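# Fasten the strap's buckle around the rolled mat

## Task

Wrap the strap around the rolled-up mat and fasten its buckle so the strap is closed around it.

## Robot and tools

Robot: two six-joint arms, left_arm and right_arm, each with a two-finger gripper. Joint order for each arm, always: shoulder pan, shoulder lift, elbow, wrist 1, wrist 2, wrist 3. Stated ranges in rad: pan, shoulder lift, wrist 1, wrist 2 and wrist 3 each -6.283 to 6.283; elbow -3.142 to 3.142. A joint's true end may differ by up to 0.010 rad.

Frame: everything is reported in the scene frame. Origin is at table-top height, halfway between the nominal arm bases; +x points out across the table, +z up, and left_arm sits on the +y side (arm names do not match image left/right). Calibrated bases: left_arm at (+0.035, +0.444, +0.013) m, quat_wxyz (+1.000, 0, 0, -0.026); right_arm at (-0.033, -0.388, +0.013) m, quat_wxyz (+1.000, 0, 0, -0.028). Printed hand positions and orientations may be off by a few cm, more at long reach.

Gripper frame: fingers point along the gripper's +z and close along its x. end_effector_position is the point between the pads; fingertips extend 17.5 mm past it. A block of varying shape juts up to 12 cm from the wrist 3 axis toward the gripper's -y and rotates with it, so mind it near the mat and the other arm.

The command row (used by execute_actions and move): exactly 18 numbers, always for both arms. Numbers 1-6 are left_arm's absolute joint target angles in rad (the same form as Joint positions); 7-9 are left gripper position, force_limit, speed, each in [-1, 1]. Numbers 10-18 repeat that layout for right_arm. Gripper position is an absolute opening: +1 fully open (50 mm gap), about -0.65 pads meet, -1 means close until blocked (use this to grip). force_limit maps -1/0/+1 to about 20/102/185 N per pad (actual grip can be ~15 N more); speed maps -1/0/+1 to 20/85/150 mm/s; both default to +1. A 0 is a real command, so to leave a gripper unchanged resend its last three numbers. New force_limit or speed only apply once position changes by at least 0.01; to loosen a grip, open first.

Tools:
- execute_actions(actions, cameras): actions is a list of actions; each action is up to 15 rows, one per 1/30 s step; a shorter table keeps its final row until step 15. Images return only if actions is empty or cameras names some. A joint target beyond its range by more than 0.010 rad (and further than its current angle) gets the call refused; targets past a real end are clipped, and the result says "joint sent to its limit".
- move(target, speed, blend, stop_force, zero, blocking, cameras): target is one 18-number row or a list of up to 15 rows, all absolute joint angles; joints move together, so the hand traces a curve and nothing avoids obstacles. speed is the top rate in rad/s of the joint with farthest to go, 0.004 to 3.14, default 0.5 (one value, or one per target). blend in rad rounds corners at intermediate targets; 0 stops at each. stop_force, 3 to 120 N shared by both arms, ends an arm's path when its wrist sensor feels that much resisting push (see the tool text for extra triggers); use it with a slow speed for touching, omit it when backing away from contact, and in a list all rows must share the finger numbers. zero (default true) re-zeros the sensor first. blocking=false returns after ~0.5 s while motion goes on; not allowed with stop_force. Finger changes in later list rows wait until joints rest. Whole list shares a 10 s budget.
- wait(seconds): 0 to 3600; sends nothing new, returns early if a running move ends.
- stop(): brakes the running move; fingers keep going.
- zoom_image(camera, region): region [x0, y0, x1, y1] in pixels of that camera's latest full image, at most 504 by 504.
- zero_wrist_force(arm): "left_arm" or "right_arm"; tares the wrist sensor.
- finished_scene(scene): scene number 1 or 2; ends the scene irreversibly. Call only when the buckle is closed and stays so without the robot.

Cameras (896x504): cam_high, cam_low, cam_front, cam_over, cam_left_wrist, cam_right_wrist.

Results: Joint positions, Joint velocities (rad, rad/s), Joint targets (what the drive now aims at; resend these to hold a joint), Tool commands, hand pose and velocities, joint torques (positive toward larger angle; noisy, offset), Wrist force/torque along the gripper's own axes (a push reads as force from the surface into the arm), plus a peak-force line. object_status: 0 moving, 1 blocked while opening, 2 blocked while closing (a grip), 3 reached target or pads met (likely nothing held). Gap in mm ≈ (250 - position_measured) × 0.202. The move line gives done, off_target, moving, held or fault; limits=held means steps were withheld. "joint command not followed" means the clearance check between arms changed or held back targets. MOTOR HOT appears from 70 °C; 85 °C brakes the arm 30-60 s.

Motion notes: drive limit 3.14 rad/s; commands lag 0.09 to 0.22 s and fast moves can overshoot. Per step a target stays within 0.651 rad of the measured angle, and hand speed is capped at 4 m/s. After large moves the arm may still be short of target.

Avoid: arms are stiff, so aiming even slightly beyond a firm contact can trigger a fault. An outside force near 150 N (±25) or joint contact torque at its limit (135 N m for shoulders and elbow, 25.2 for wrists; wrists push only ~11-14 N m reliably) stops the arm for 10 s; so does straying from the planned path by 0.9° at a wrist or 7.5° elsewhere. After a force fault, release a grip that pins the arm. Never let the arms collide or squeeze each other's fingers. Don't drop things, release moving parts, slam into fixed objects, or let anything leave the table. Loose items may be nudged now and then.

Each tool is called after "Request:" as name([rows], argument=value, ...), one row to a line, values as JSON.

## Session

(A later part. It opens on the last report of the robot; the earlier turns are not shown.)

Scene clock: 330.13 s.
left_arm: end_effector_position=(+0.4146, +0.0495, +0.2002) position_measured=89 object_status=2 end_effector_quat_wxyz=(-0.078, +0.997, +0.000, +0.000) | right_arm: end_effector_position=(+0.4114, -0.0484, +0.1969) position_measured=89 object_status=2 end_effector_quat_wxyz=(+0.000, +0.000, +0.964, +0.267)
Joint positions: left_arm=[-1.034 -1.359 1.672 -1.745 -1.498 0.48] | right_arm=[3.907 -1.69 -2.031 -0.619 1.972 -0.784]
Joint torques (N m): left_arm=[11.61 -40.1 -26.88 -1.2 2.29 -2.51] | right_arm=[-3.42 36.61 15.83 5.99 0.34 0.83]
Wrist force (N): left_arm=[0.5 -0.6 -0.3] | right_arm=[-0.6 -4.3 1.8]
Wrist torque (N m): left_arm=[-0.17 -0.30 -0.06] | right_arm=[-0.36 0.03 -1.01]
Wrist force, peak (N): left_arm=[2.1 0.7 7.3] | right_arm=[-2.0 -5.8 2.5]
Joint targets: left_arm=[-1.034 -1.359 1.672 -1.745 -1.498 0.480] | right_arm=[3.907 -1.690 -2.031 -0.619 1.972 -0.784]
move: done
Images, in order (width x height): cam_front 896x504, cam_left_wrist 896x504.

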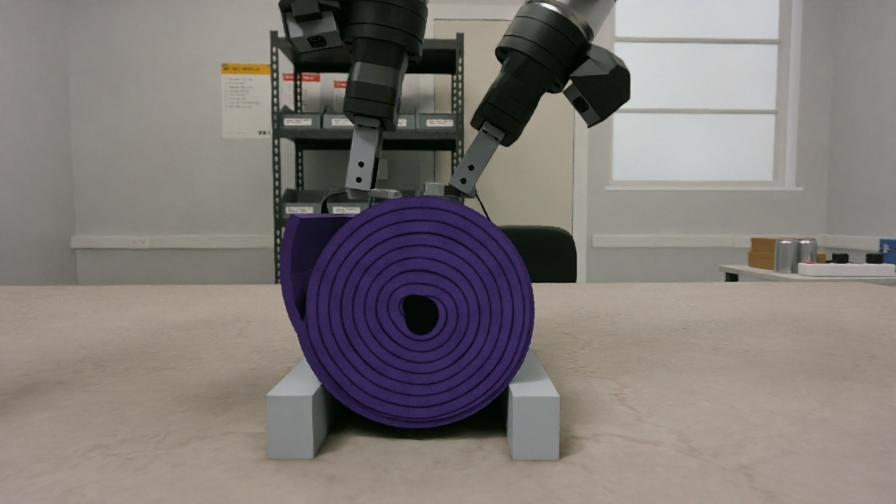

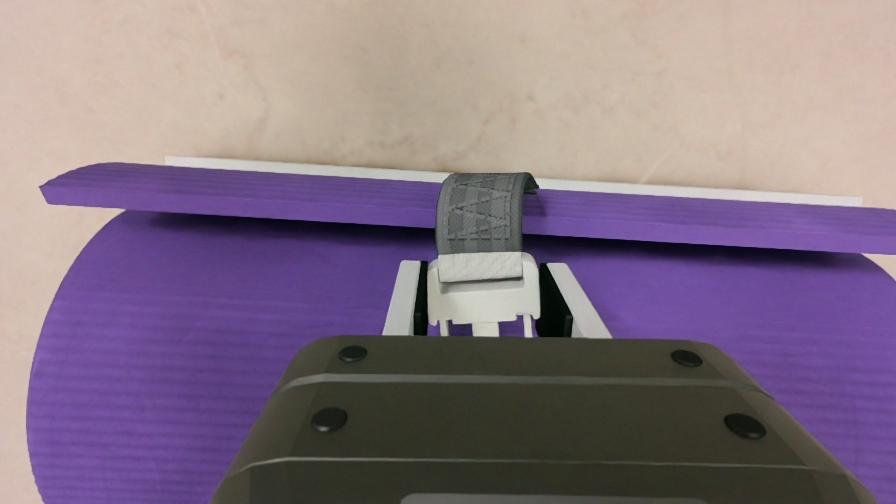

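Request:
move([
  [-1.0344,-1.3623,1.6639,-1.7336,-1.498,0.4795,-1,0.2,-0.95,3.9074,-1.6898,-2.0306,-0.6189,1.9721,-0.7841,-1,0.2,-0.95],
  [-1.0477,-1.3314,1.6262,-1.7258,-1.4999,0.4665,-1,0.2,-0.95,3.9074,-1.6898,-2.0306,-0.6189,1.9721,-0.7841,-1,0.2,-0.95],
], speed=0.1, stop_force=12, cameras=["cam_front","cam_high","cam_low"])

Request:
zoom_image(camera="cam_front", region=[340, 140, 480, 220])

Scene clock: 340.47 s.
left_arm: end_effector_position=(+0.4149, +0.0324, +0.2043) position_measured=89 object_status=2 end_effector_quat_wxyz=(-0.078, +0.997, +0.000, +0.000) | right_arm: end_effector_position=(+0.4114, -0.0483, +0.1969) position_measured=89 object_status=2 end_effector_quat_wxyz=(+0.000, +0.000, +0.964, +0.267)
Joint positions: left_arm=[-1.048 -1.331 1.626 -1.726 -1.5 0.467] | right_arm=[3.907 -1.69 -2.031 -0.619 1.972 -0.784]
Joint torques (N m): left_arm=[10.32 -46.2 -17.64 -5.01 1.24 2.42] | right_arm=[-2.93 36.7 16.32 6.26 0.38 0.74]
Wrist force (N): left_arm=[0.3 -0.9 -0.6] | right_arm=[0.2 -3.5 0.7]
Wrist torque (N m): left_arm=[-0.20 -0.28 0.05] | right_arm=[-0.34 0.02 -1.01]
Wrist force, peak (N): left_arm=[0.6 -1.7 -1.1] | right_arm=[-0.8 -4.5 2.0]
Joint targets: left_arm=[-1.048 -1.331 1.626 -1.726 -1.500 0.467] | right_arm=[3.907 -1.690 -2.031 -0.619 1.972 -0.784]
move: done
Images, in order (width x height): cam_high 896x504, cam_low 896x504, cam_front 896x504.

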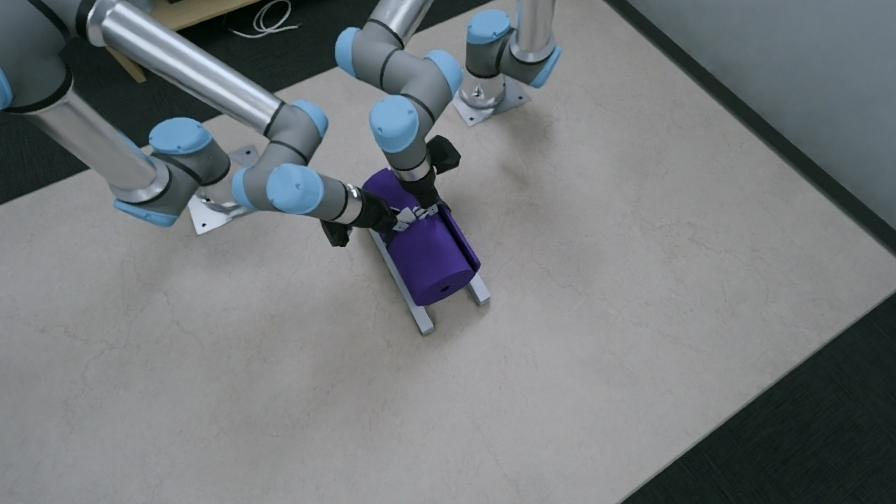

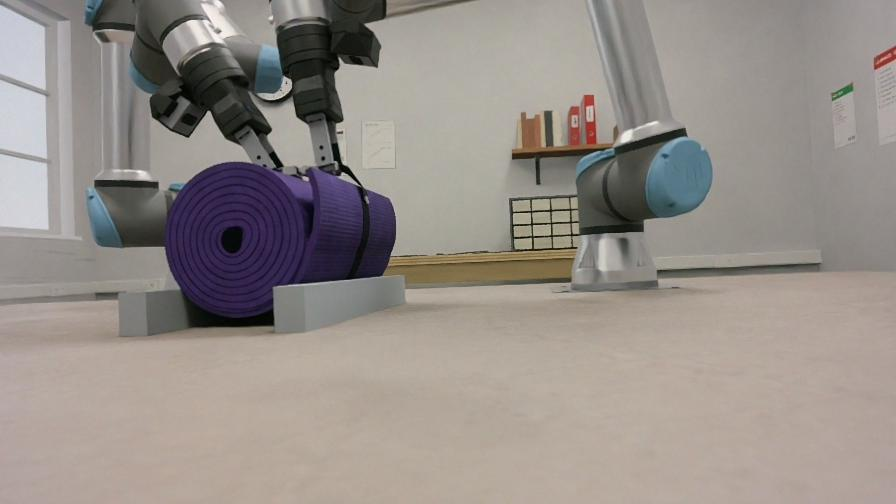

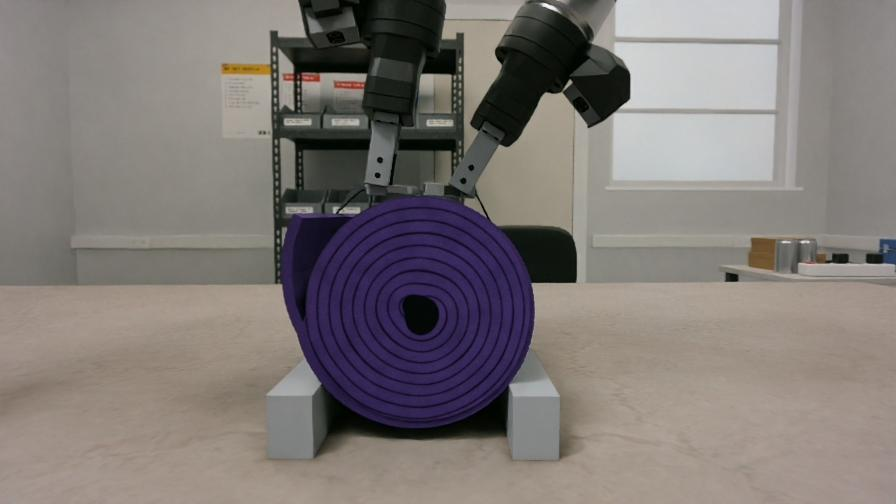

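Scaled by 3.600.

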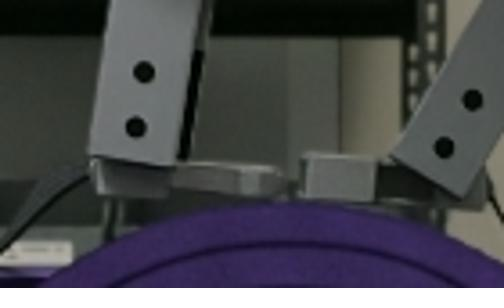

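Request:
move([
  [-1.057,-1.312,1.6019,-1.7203,-1.501,0.4583,-1,0.2,-0.95,3.9074,-1.6898,-2.0306,-0.6189,1.9721,-0.7841,-1,0.2,-0.95],
], speed=0.06, stop_force=25, cameras=["cam_front"])

Request:
zoom_image(camera="cam_front", region=[340, 140, 480, 220])

Scene clock: 348.43 s.
left_arm: end_effector_position=(+0.4148, +0.0248, +0.2041) position_measured=89 object_status=2 end_effector_quat_wxyz=(-0.079, +0.997, +0.000, +0.000) | right_arm: end_effector_position=(+0.4114, -0.0483, +0.1969) position_measured=89 object_status=2 end_effector_quat_wxyz=(+0.000, +0.000, +0.964, +0.267)
Joint positions: left_arm=[-1.054 -1.318 1.609 -1.722 -1.5 0.461] | right_arm=[3.907 -1.69 -2.031 -0.619 1.972 -0.784]
Joint torques (N m): left_arm=[2.33 -35.82 -33.96 -6.76 -0.86 2.59] | right_arm=[14.65 36.46 40.78 9.38 6.57 0.65]
Wrist force (N): left_arm=[4.0 -20.0 0.0] | right_arm=[2.3 -22.7 -4.5]
Wrist torque (N m): left_arm=[-0.16 -0.29 -0.14] | right_arm=[-0.20 0.07 -1.03]
Wrist force, peak (N): left_arm=[4.1 -29.8 0.1] | right_arm=[2.9 -30.1 -8.5]
Joint targets: left_arm=[-1.054 -1.318 1.609 -1.721 -1.500 0.461] | right_arm=[3.907 -1.690 -2.031 -0.619 1.972 -0.784]
move: contact (left_arm)

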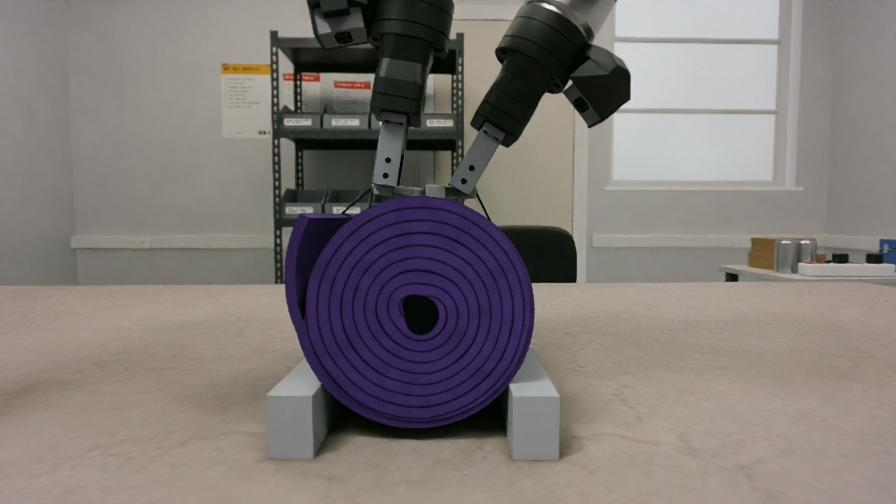

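Scaled by 3.600.

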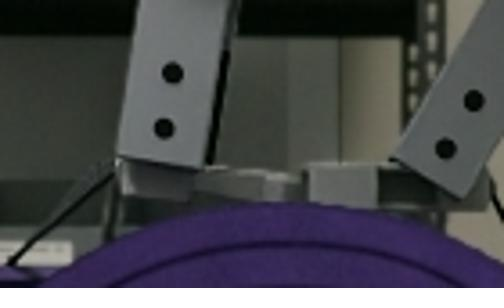

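Request:
move(target=[-1.0477,-1.3314,1.6262,-1.7258,-1.4999,0.4665,-1,0.2,-0.95,3.9074,-1.6898,-2.0306,-0.6189,1.9721,-0.7841,-1,0.2,-0.95], speed=0.1, cameras=["cam_over","cam_high","cam_left_wrist","cam_right_wrist"])

Request:
zoom_image(camera="cam_left_wrist", region=[400, 230, 570, 350])

Request:
zoom_image(camera="cam_over", region=[330, 70, 530, 210])

Request:
zoom_image(camera="cam_high", region=[370, 180, 470, 250])

Request:
zoom_image(camera="cam_right_wrist", region=[340, 160, 600, 350])

Scene clock: 361.93 s.
left_arm: end_effector_position=(+0.4151, +0.0324, +0.2043) position_measured=89 object_status=2 end_effector_quat_wxyz=(-0.078, +0.997, +0.000, +0.000) | right_arm: end_effector_position=(+0.4114, -0.0482, +0.1970) position_measured=89 object_status=2 end_effector_quat_wxyz=(+0.000, +0.000, +0.964, +0.267)
Joint positions: left_arm=[-1.048 -1.331 1.626 -1.726 -1.5 0.467] | right_arm=[3.907 -1.69 -2.03 -0.619 1.972 -0.784]
Joint torques (N m): left_arm=[-9.89 -31.55 -29.33 -0.89 2.21 -2.44] | right_arm=[-1.37 36.04 21.27 3.88 -0.92 0.61]
Wrist force (N): left_arm=[0.3 -1.1 -0.4] | right_arm=[-0.3 -2.3 0.8]
Wrist torque (N m): left_arm=[-0.25 -0.29 -0.07] | right_arm=[-0.12 0.09 -1.01]
Wrist force, peak (N): left_arm=[3.4 -20.6 -1.1] | right_arm=[2.3 -22.8 -4.3]
Joint targets: left_arm=[-1.048 -1.331 1.626 -1.726 -1.500 0.467] | right_arm=[3.907 -1.690 -2.031 -0.619 1.972 -0.784]
move: done
Images, in order (width x height): cam_high 896x504, cam_over 896x504, cam_left_wrist 896x504, cam_right_wrist 896x504.

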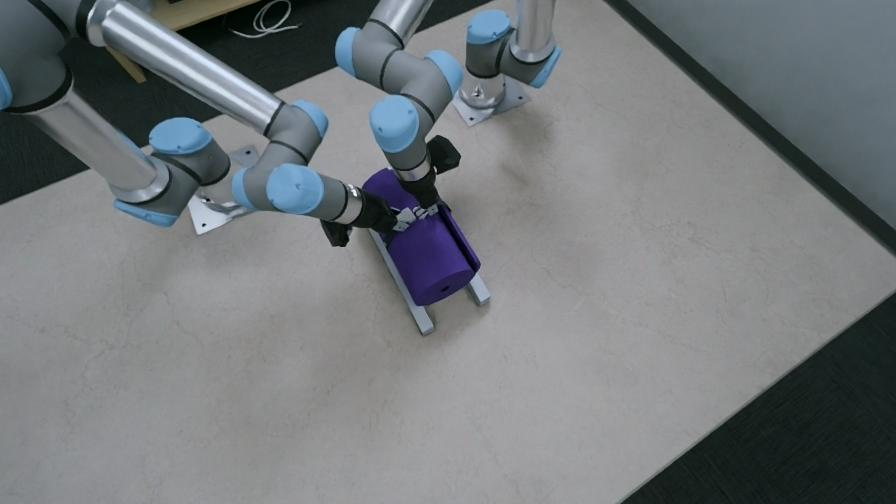

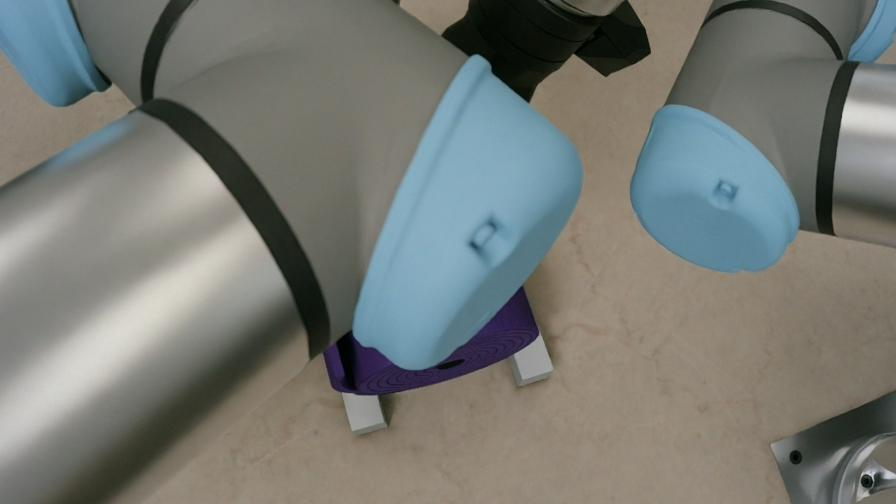

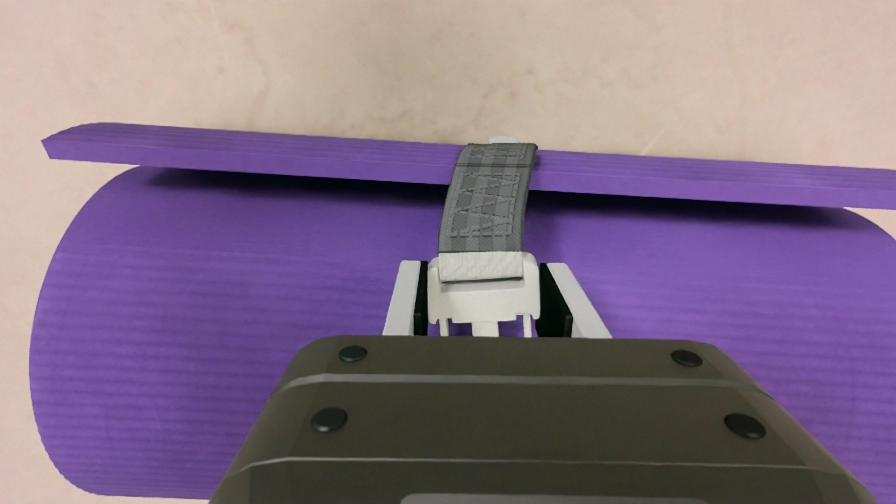

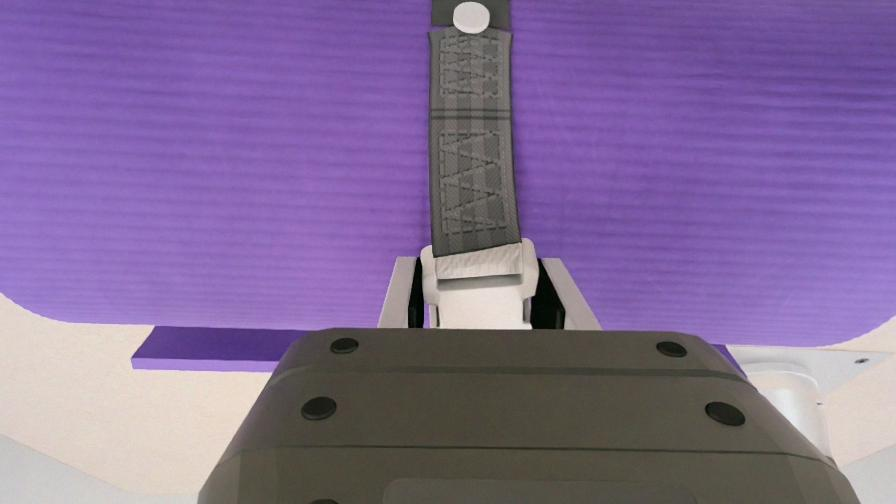

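Scaled by 2.965.

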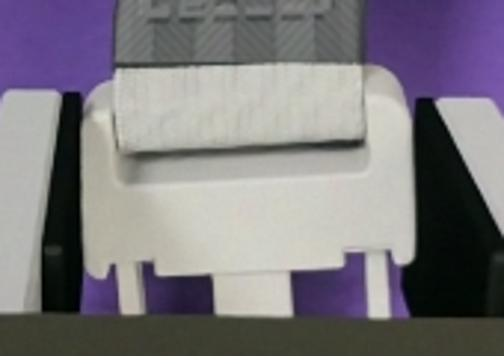

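Scaled by 2.520.

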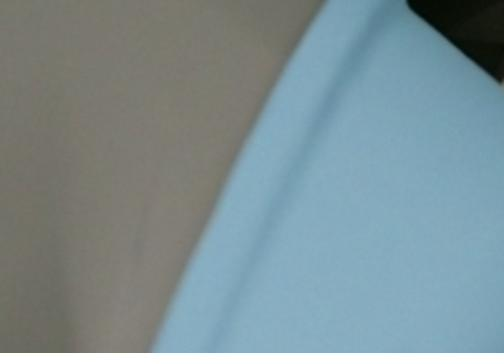

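Scaled by 5.040.

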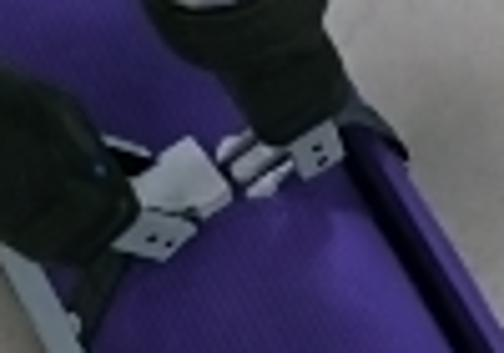

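Scaled by 1.938.

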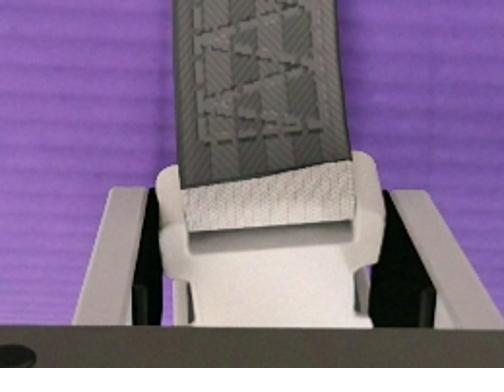

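Request:
zoom_image(camera="cam_high", region=[390, 198, 440, 234])

Request:
zoom_image(camera="cam_right_wrist", region=[400, 230, 570, 350])

Scaled by 10.080.

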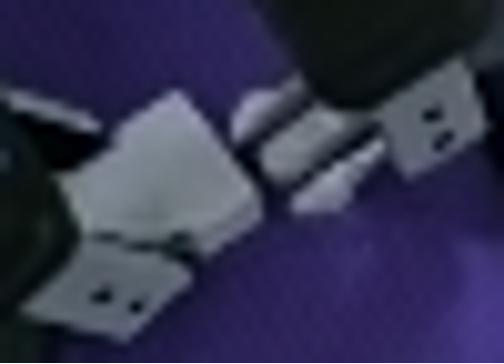

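Scaled by 2.965.

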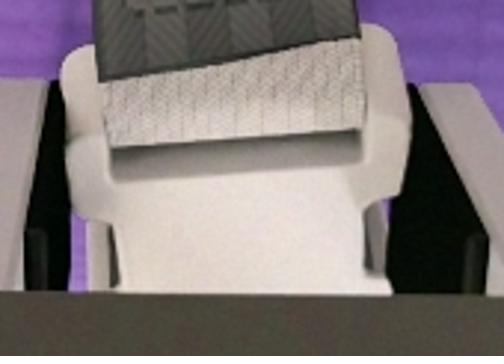

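Request:
move(target=[-1.0477,-1.3314,1.6262,-1.7258,-1.4999,0.5115,-1,0.2,-0.95,3.9291,-1.6697,-2.0669,-0.5562,1.9234,-0.6588,-1,0.2,-0.95], speed=0.1, cameras=["cam_front","cam_high","cam_left_wrist","cam_right_wrist"])

Request:
zoom_image(camera="cam_high", region=[390, 198, 440, 234])

Request:
zoom_image(camera="cam_front", region=[340, 140, 480, 220])

Request:
zoom_image(camera="cam_right_wrist", region=[400, 230, 570, 350])

Scene clock: 405.13 s.
left_arm: end_effector_position=(+0.4150, +0.0324, +0.2043) position_measured=89 object_status=2 end_effector_quat_wxyz=(-0.078, +0.997, -0.023, -0.002) | right_arm: end_effector_position=(+0.4105, -0.0487, +0.1968) position_measured=89 object_status=2 end_effector_quat_wxyz=(+0.014, +0.051, +0.962, +0.267)
Joint positions: left_arm=[-1.048 -1.331 1.626 -1.726 -1.5 0.512] | right_arm=[3.929 -1.67 -2.067 -0.556 1.923 -0.659]
Joint torques (N m): left_arm=[-8.31 -32.1 -30.36 0.03 2.46 -2.26] | right_arm=[-4.53 25.48 30.63 3.63 3.46 -1.55]
Wrist force (N): left_arm=[0.5 -1.3 -0.7] | right_arm=[-0.7 -1.9 0.9]
Wrist torque (N m): left_arm=[-0.29 -0.34 -0.07] | right_arm=[-0.09 0.07 -1.08]
Wrist force, peak (N): left_arm=[0.4 -1.4 -0.7] | right_arm=[-1.4 -3.2 2.2]
Joint targets: left_arm=[-1.048 -1.331 1.626 -1.726 -1.500 0.512] | right_arm=[3.929 -1.670 -2.067 -0.556 1.923 -0.659]
move: done
Images, in order (width x height): cam_high 896x504, cam_front 896x504, cam_left_wrist 896x504, cam_right_wrist 896x504.

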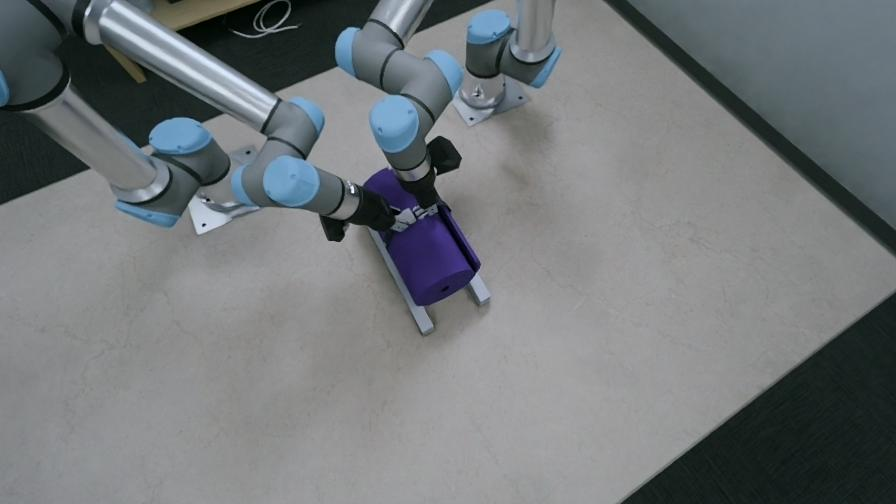

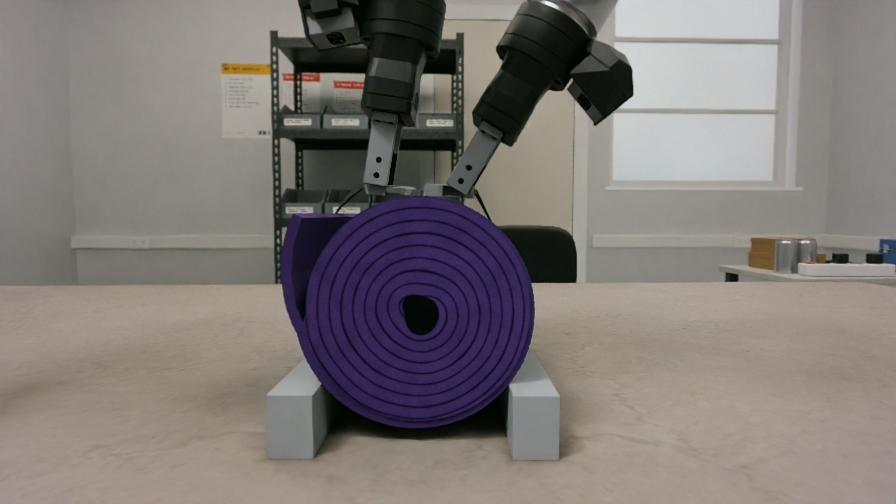

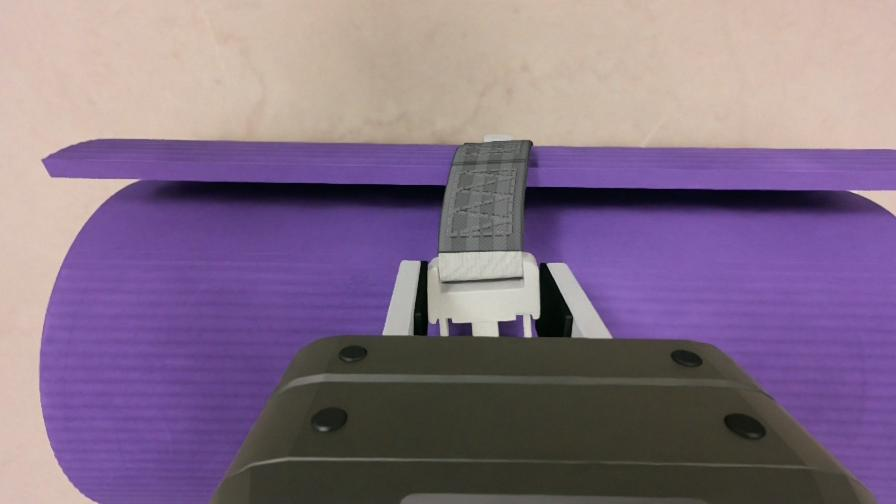

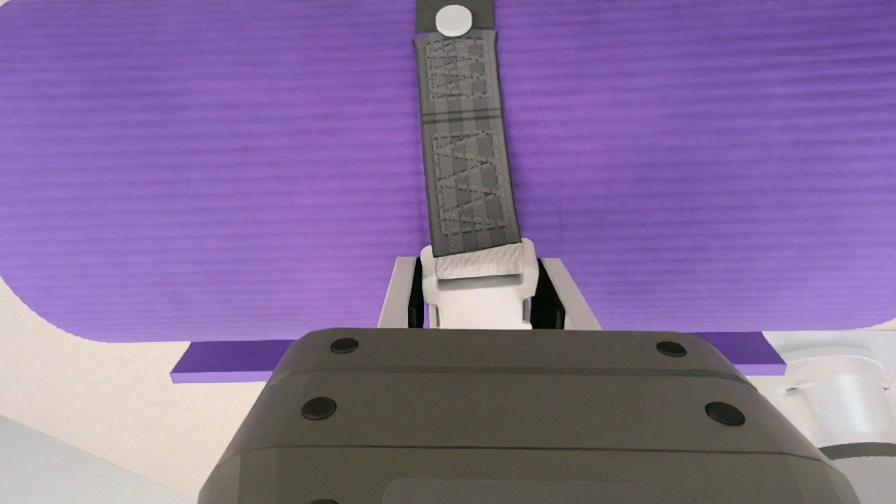

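Scaled by 10.080.

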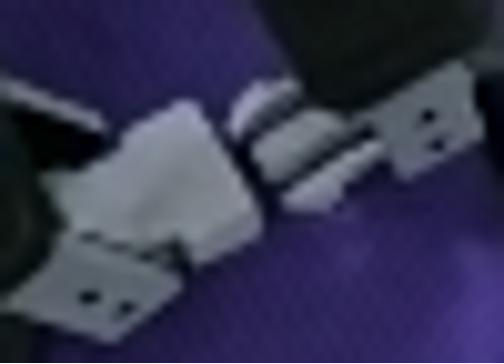

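Scaled by 3.600.

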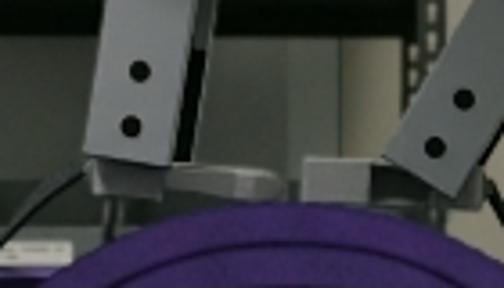

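Scaled by 2.965.

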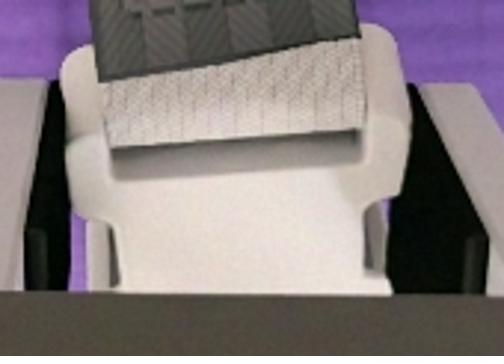

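Request:
move(target=[-1.0522,-1.3314,1.6262,-1.7258,-1.4999,0.577,-1,0.2,-0.95,3.9291,-1.6697,-2.0669,-0.5562,1.9234,-0.6588,-1,0.2,-0.95], speed=0.1, cameras=["cam_high","cam_low","cam_left_wrist","cam_front"])

Request:
zoom_image(camera="cam_high", region=[390, 198, 440, 234])

Request:
zoom_image(camera="cam_left_wrist", region=[400, 230, 570, 350])

Request:
zoom_image(camera="cam_low", region=[210, 100, 370, 200])

Scene clock: 440.70 s.
left_arm: end_effector_position=(+0.4131, +0.0307, +0.2043) position_measured=89 object_status=2 end_effector_quat_wxyz=(-0.078, +0.995, -0.058, -0.004) end_effector_velocity=(+0.000, +0.000, +0.000) end_effector_angular_velocity=(+0.001, -0.003, +0.004) | right_arm: end_effector_position=(+0.4105, -0.0486, +0.1968) position_measured=89 object_status=2 end_effector_quat_wxyz=(+0.014, +0.051, +0.962, +0.267)
Joint positions: left_arm=[-1.052 -1.331 1.626 -1.726 -1.5 0.577] | right_arm=[3.929 -1.67 -2.067 -0.556 1.923 -0.659]
Joint velocities: left_arm=[-0.001 -0.001 0 0 0.002 -0.005] | right_arm=[within noise]
Joint torques (N m): left_arm=[-3.32 -30.36 -31.02 0.05 2.27 -2.73] | right_arm=[-6.4 17.3 32.67 3.92 4.04 0.63]
Wrist force (N): left_arm=[0.2 -1.4 -0.2] | right_arm=[-1.1 -2.2 1.1]
Wrist torque (N m): left_arm=[-0.28 -0.28 -0.03] | right_arm=[-0.10 0.09 -1.07]
Wrist force, peak (N): left_arm=[0.3 -1.4 -0.8] | right_arm=[-1.7 -3.2 2.1]
Joint targets: left_arm=[-1.052 -1.331 1.626 -1.726 -1.500 0.577] | right_arm=[3.929 -1.670 -2.067 -0.556 1.923 -0.659]
move: done
Images, in order (width x height): cam_high 896x504, cam_low 896x504, cam_front 896x504, cam_left_wrist 896x504.

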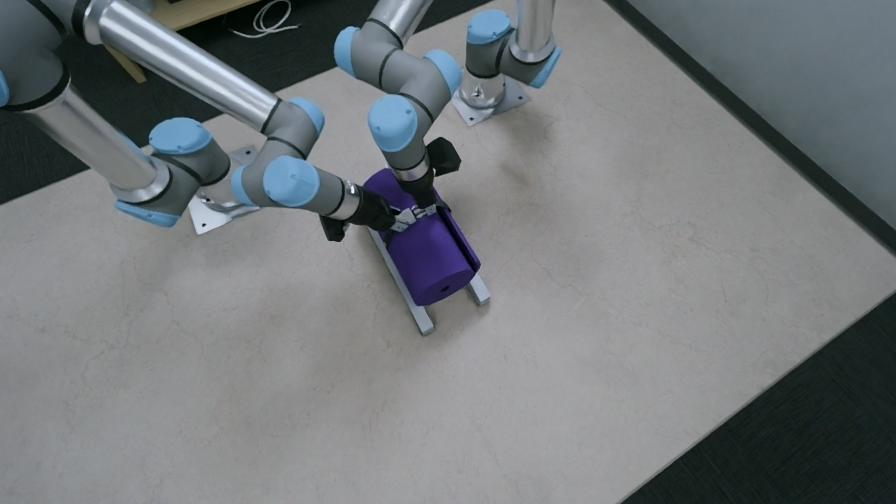

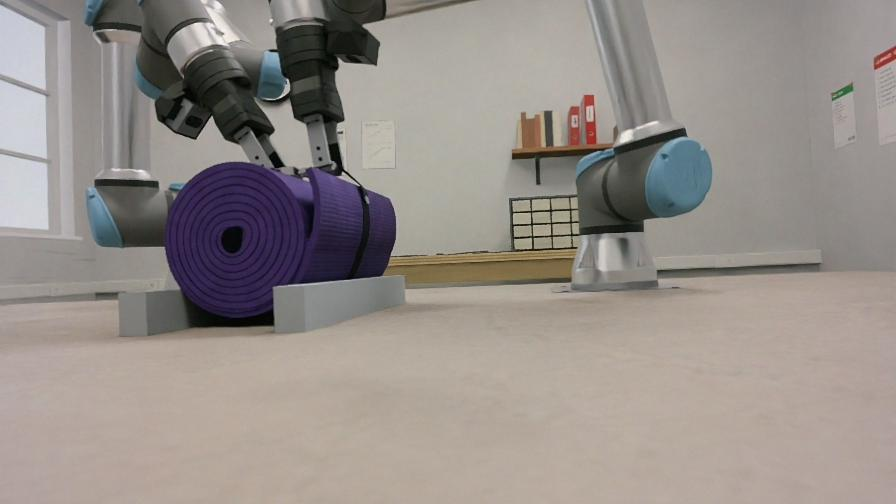

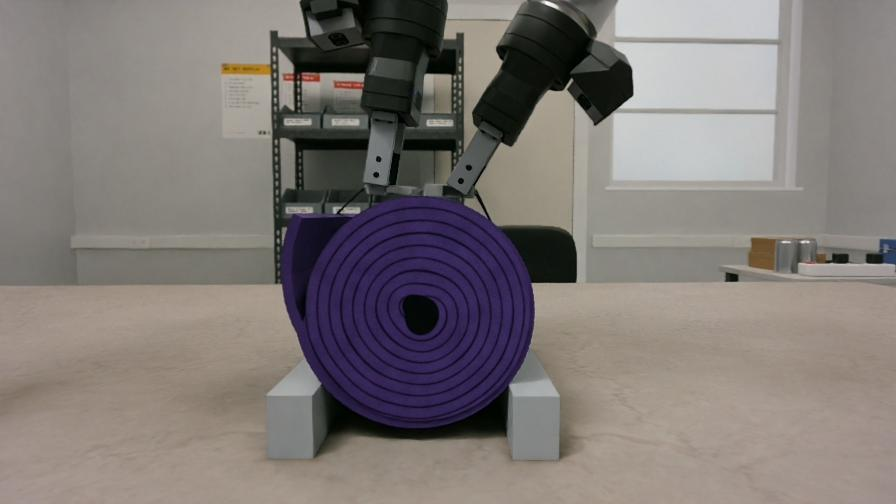

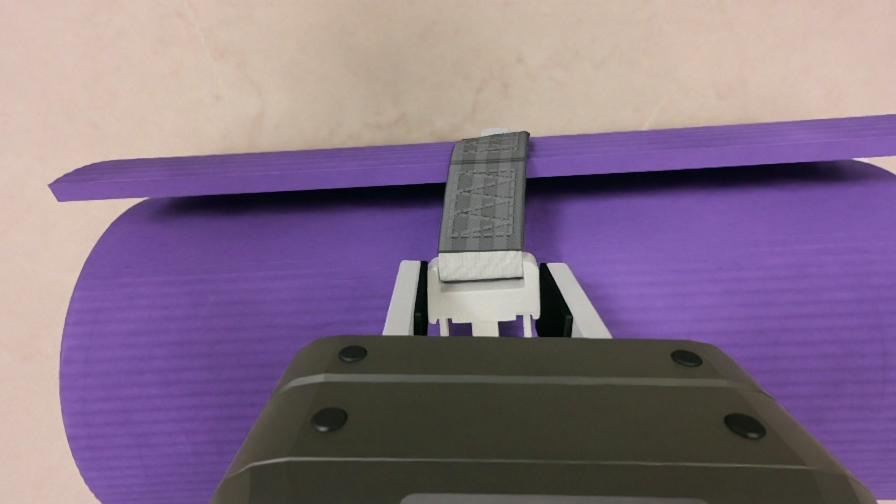

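Scaled by 10.080.

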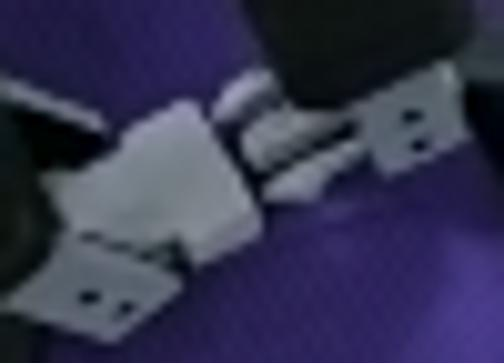

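Scaled by 2.965.

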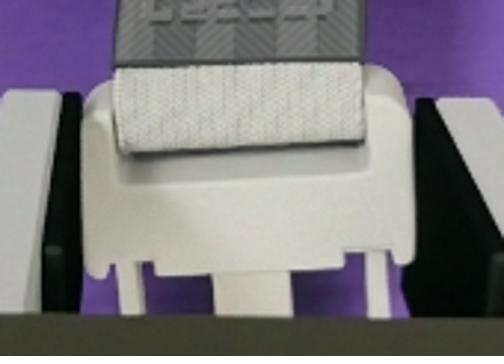

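Scaled by 3.150.

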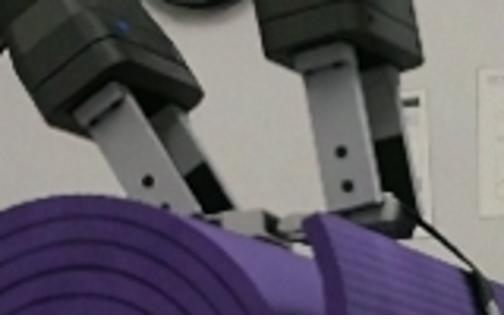

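Request:
move(target=[-1.0616,-1.3096,1.5992,-1.72,-1.5012,0.5678,-1,0.2,-0.95,3.9291,-1.6697,-2.0669,-0.5562,1.9234,-0.6588,-1,0.2,-0.95], speed=0.06, stop_force=28, cameras=["cam_high","cam_front"])

Request:
zoom_image(camera="cam_high", region=[390, 198, 440, 234])

Request:
zoom_image(camera="cam_front", region=[340, 140, 480, 220])

Scene clock: 448.53 s.
left_arm: end_effector_position=(+0.4132, +0.0233, +0.2040) position_measured=89 object_status=2 end_effector_quat_wxyz=(-0.078, +0.995, -0.057, -0.004) | right_arm: end_effector_position=(+0.4105, -0.0486, +0.1968) position_measured=89 object_status=2 end_effector_quat_wxyz=(+0.014, +0.051, +0.962, +0.267)
Joint positions: left_arm=[-1.058 -1.318 1.609 -1.722 -1.5 0.571] | right_arm=[3.929 -1.67 -2.067 -0.556 1.923 -0.659]
Joint torques (N m): left_arm=[3.92 -34.73 -32.1 -4.39 -0.6 2.51] | right_arm=[12.94 29.35 32.5 8.5 3.93 0.59]
Wrist force (N): left_arm=[2.6 -18.7 -0.9] | right_arm=[1.1 -19.7 -3.2]
Wrist torque (N m): left_arm=[-0.25 -0.30 -0.12] | right_arm=[0.00 0.12 -1.19]
Wrist force, peak (N): left_arm=[0.2 -30.4 1.0] | right_arm=[-1.9 -28.7 -8.1]
Joint targets: left_arm=[-1.058 -1.318 1.609 -1.722 -1.500 0.571] | right_arm=[3.929 -1.670 -2.067 -0.556 1.923 -0.659]
move: contact (left_arm)

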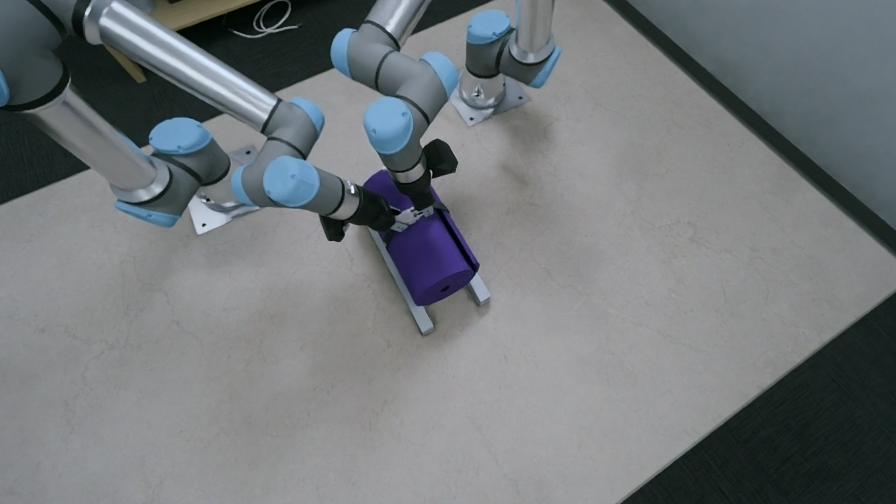

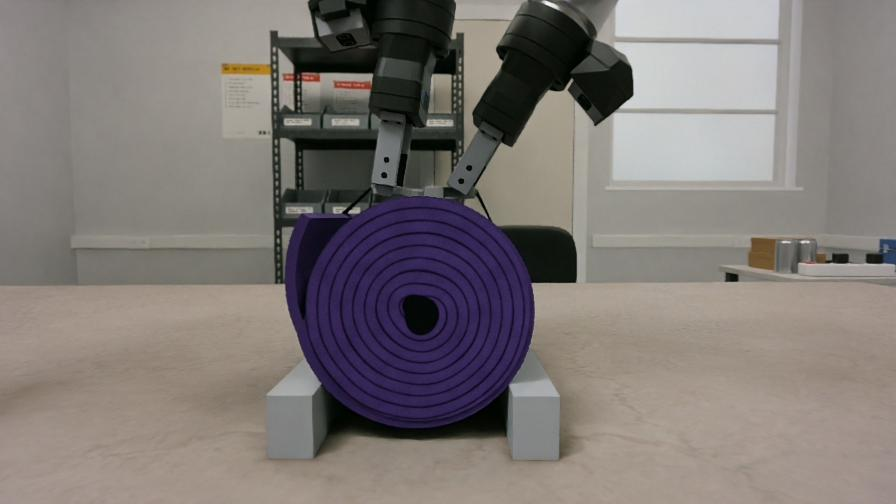

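Scaled by 10.080.

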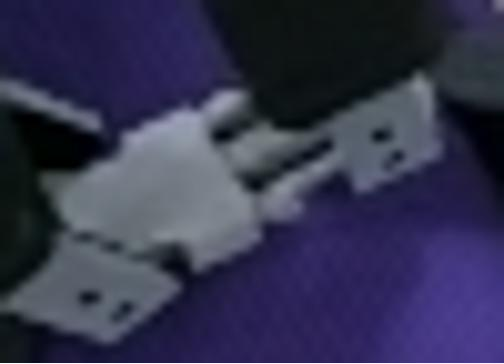

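Scaled by 3.600.

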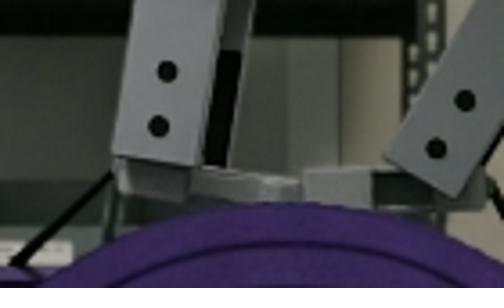

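Request:
move(target=[-1.0564,-1.3165,1.6071,-1.7216,-1.5001,0.5719,-1,0.2,-0.95,3.9291,-1.6697,-2.0669,-0.5562,1.9234,-0.6588,-1,0.2,-0.95], speed=0.02)

Request:
move(target=[-1.0548,-1.315,1.6052,-1.7212,-1.5002,0.5728,-1,0.2,-0.95,3.9291,-1.6697,-2.0669,-0.5562,1.9234,-0.6588,-1,0.2,-0.95], speed=0.02)

Request:
move(target=[-1.0596,-1.3195,1.6109,-1.7224,-1.4999,0.5701,-1,0.2,-0.95,3.9291,-1.6697,-2.0669,-0.5562,1.9234,-0.6588,-1,0.2,-0.95], speed=0.02)

Request:
move(target=[-1.0612,-1.321,1.6128,-1.7228,-1.4998,0.5692,-1,0.2,-0.95,3.9291,-1.6697,-2.0669,-0.5562,1.9234,-0.6588,-1,0.2,-0.95], speed=0.02)

Scene clock: 457.67 s.
left_arm: end_effector_position=(+0.4143, +0.0232, +0.2043) position_measured=89 object_status=2 end_effector_quat_wxyz=(-0.078, +0.995, -0.057, -0.004) | right_arm: end_effector_position=(+0.4105, -0.0486, +0.1968) position_measured=89 object_status=2 end_effector_quat_wxyz=(+0.014, +0.051, +0.962, +0.267)
Joint positions: left_arm=[-1.056 -1.316 1.607 -1.721 -1.5 0.572] | right_arm=[3.929 -1.67 -2.067 -0.556 1.923 -0.659]
Joint torques (N m): left_arm=[-3.15 -37.23 -25.21 -8.56 1.75 1.05] | right_arm=[13.24 39.45 32.86 7.13 3.96 0.7]
Wrist force (N): left_arm=[-8.6 -19.9 -0.8] | right_arm=[-8.6 -19.7 -5.3]
Wrist torque (N m): left_arm=[-0.20 -0.42 0.17] | right_arm=[0.03 -0.23 -0.95]
Wrist force, peak (N): left_arm=[-8.3 -20.2 -1.0] | right_arm=[-9.3 -20.5 -4.1]
Joint targets: left_arm=[-1.056 -1.316 1.607 -1.722 -1.500 0.572] | right_arm=[3.929 -1.670 -2.067 -0.556 1.923 -0.659]
move: done

Scene clock: 458.17 s.
left_arm: end_effector_position=(+0.4153, +0.0232, +0.2043) position_measured=89 object_status=2 end_effector_quat_wxyz=(-0.078, +0.995, -0.057, -0.004) | right_arm: end_effector_position=(+0.4105, -0.0486, +0.1968) position_measured=89 object_status=2 end_effector_quat_wxyz=(+0.014, +0.051, +0.962, +0.267)
Joint positions: left_arm=[-1.055 -1.315 1.605 -1.721 -1.5 0.573] | right_arm=[3.929 -1.67 -2.067 -0.556 1.923 -0.659]
Joint torques (N m): left_arm=[-4.48 -38.37 -25.96 -5.13 -2.01 0.7] | right_arm=[13.41 38.77 32.42 7.28 3.99 0.76]
Wrist force (N): left_arm=[-7.4 -19.4 -0.8] | right_arm=[-8.3 -19.9 -4.1]
Wrist torque (N m): left_arm=[-0.21 -0.41 0.13] | right_arm=[0.04 -0.21 -0.95]
Wrist force, peak (N): left_arm=[-8.3 -20.2 -1.2] | right_arm=[-9.5 -20.8 -4.1]
Joint targets: left_arm=[-1.055 -1.315 1.605 -1.721 -1.500 0.573] | right_arm=[3.929 -1.670 -2.067 -0.556 1.923 -0.659]
move: done

Scene clock: 458.67 s.
left_arm: end_effector_position=(+0.4123, +0.0232, +0.2044) position_measured=89 object_status=2 end_effector_quat_wxyz=(-0.078, +0.995, -0.058, -0.004) | right_arm: end_effector_position=(+0.4105, -0.0486, +0.1968) position_measured=89 object_status=2 end_effector_quat_wxyz=(+0.014, +0.051, +0.962, +0.267)
Joint positions: left_arm=[-1.06 -1.32 1.611 -1.722 -1.5 0.57] | right_arm=[3.929 -1.67 -2.067 -0.556 1.923 -0.659]
Joint torques (N m): left_arm=[-10.53 -36.06 -27.89 -8 -1.65 -1.79] | right_arm=[11.25 38.44 32.53 7.85 3.95 0.65]
Wrist force (N): left_arm=[5.9 -20.0 -0.1] | right_arm=[3.5 -20.6 -3.7]
Wrist torque (N m): left_arm=[-0.25 -0.25 -0.18] | right_arm=[0.06 0.27 -1.25]
Wrist force, peak (N): left_arm=[-7.7 -19.7 -1.5] | right_arm=[-8.6 -20.2 -4.0]
Joint targets: left_arm=[-1.060 -1.319 1.611 -1.722 -1.500 0.570] | right_arm=[3.929 -1.670 -2.067 -0.556 1.923 -0.659]
move: done

Scene clock: 459.17 s.
left_arm: end_effector_position=(+0.4114, +0.0232, +0.2044) position_measured=89 object_status=2 end_effector_quat_wxyz=(-0.078, +0.995, -0.058, -0.003) | right_arm: end_effector_position=(+0.4105, -0.0486, +0.1968) position_measured=89 object_status=2 end_effector_quat_wxyz=(+0.014, +0.051, +0.962, +0.267)
Joint positions: left_arm=[-1.061 -1.321 1.613 -1.723 -1.5 0.569] | right_arm=[3.929 -1.67 -2.067 -0.556 1.923 -0.659]
Joint torques (N m): left_arm=[-5.63 -35.64 -30.91 -7.36 -2.37 -0.67] | right_arm=[10.05 38.35 32.46 8.73 3.92 0.66]
Wrist force (N): left_arm=[6.1 -20.6 -1.2] | right_arm=[5.4 -20.4 -5.0]
Wrist torque (N m): left_arm=[-0.24 -0.18 -0.22] | right_arm=[0.03 0.33 -1.29]
Wrist force, peak (N): left_arm=[6.2 -20.7 -1.4] | right_arm=[4.7 -21.0 -3.9]
Joint targets: left_arm=[-1.061 -1.321 1.613 -1.723 -1.500 0.569] | right_arm=[3.929 -1.670 -2.067 -0.556 1.923 -0.659]
move: done

Request:
move(target=[-1.0332,-1.374,1.7038,-1.851,-1.5372,0.5947,-1,0.2,-0.95,3.9291,-1.6697,-2.0669,-0.5562,1.9234,-0.6588,-1,0.2,-0.95], speed=0.1, cameras=["cam_high","cam_front"])

Request:
zoom_image(camera="cam_high", region=[390, 198, 440, 234])

Request:
zoom_image(camera="cam_front", region=[360, 160, 460, 210])

Scene clock: 478.90 s.
left_arm: end_effector_position=(+0.4134, +0.0316, +0.2015) position_measured=89 object_status=2 end_effector_quat_wxyz=(-0.030, +0.998, -0.055, +0.002) end_effector_velocity=(+0.000, +0.000, -0.001) end_effector_angular_velocity=(+0.006, +0.002, +0.000) | right_arm: end_effector_position=(+0.4105, -0.0486, +0.1968) position_measured=89 object_status=2 end_effector_quat_wxyz=(+0.014, +0.051, +0.962, +0.267)
Joint positions: left_arm=[-1.033 -1.374 1.704 -1.851 -1.537 0.595] | right_arm=[3.929 -1.67 -2.067 -0.556 1.923 -0.659]
Joint velocities: left_arm=[0 0.004 -0.003 0.006 0.001 0] | right_arm=[within noise]
Joint torques (N m): left_arm=[-5.58 -29.53 -31.13 -0.13 1.96 -0.16] | right_arm=[-4.97 35.19 32.09 3.59 3.91 0.63]
Wrist force (N): left_arm=[0.2 -1.8 -0.3] | right_arm=[0.2 -3.6 1.2]
Wrist torque (N m): left_arm=[-0.37 -0.28 -0.09] | right_arm=[-0.33 -0.10 -1.07]
Wrist force, peak (N): left_arm=[5.9 -21.0 -1.2] | right_arm=[4.4 -21.0 -4.2]
Joint targets: left_arm=[-1.033 -1.374 1.704 -1.851 -1.537 0.595] | right_arm=[3.929 -1.670 -2.067 -0.556 1.923 -0.659]
move: done

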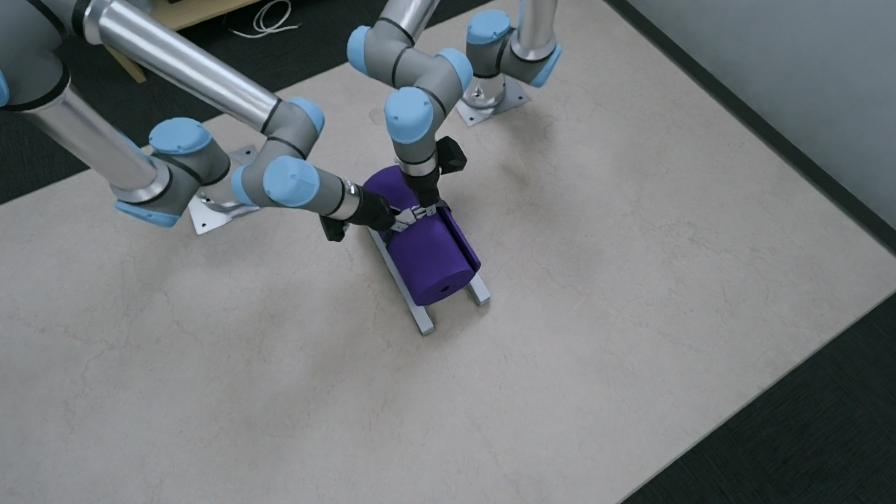

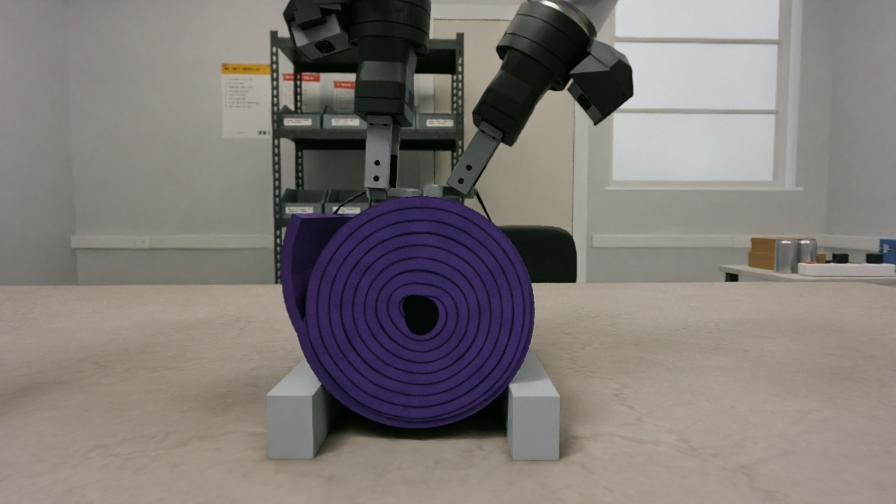

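Scaled by 10.080.

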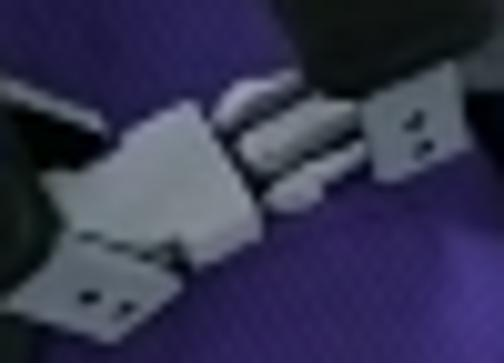

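Scaled by 5.040.

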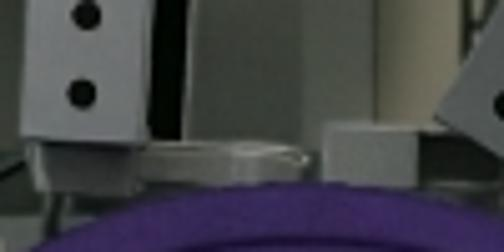

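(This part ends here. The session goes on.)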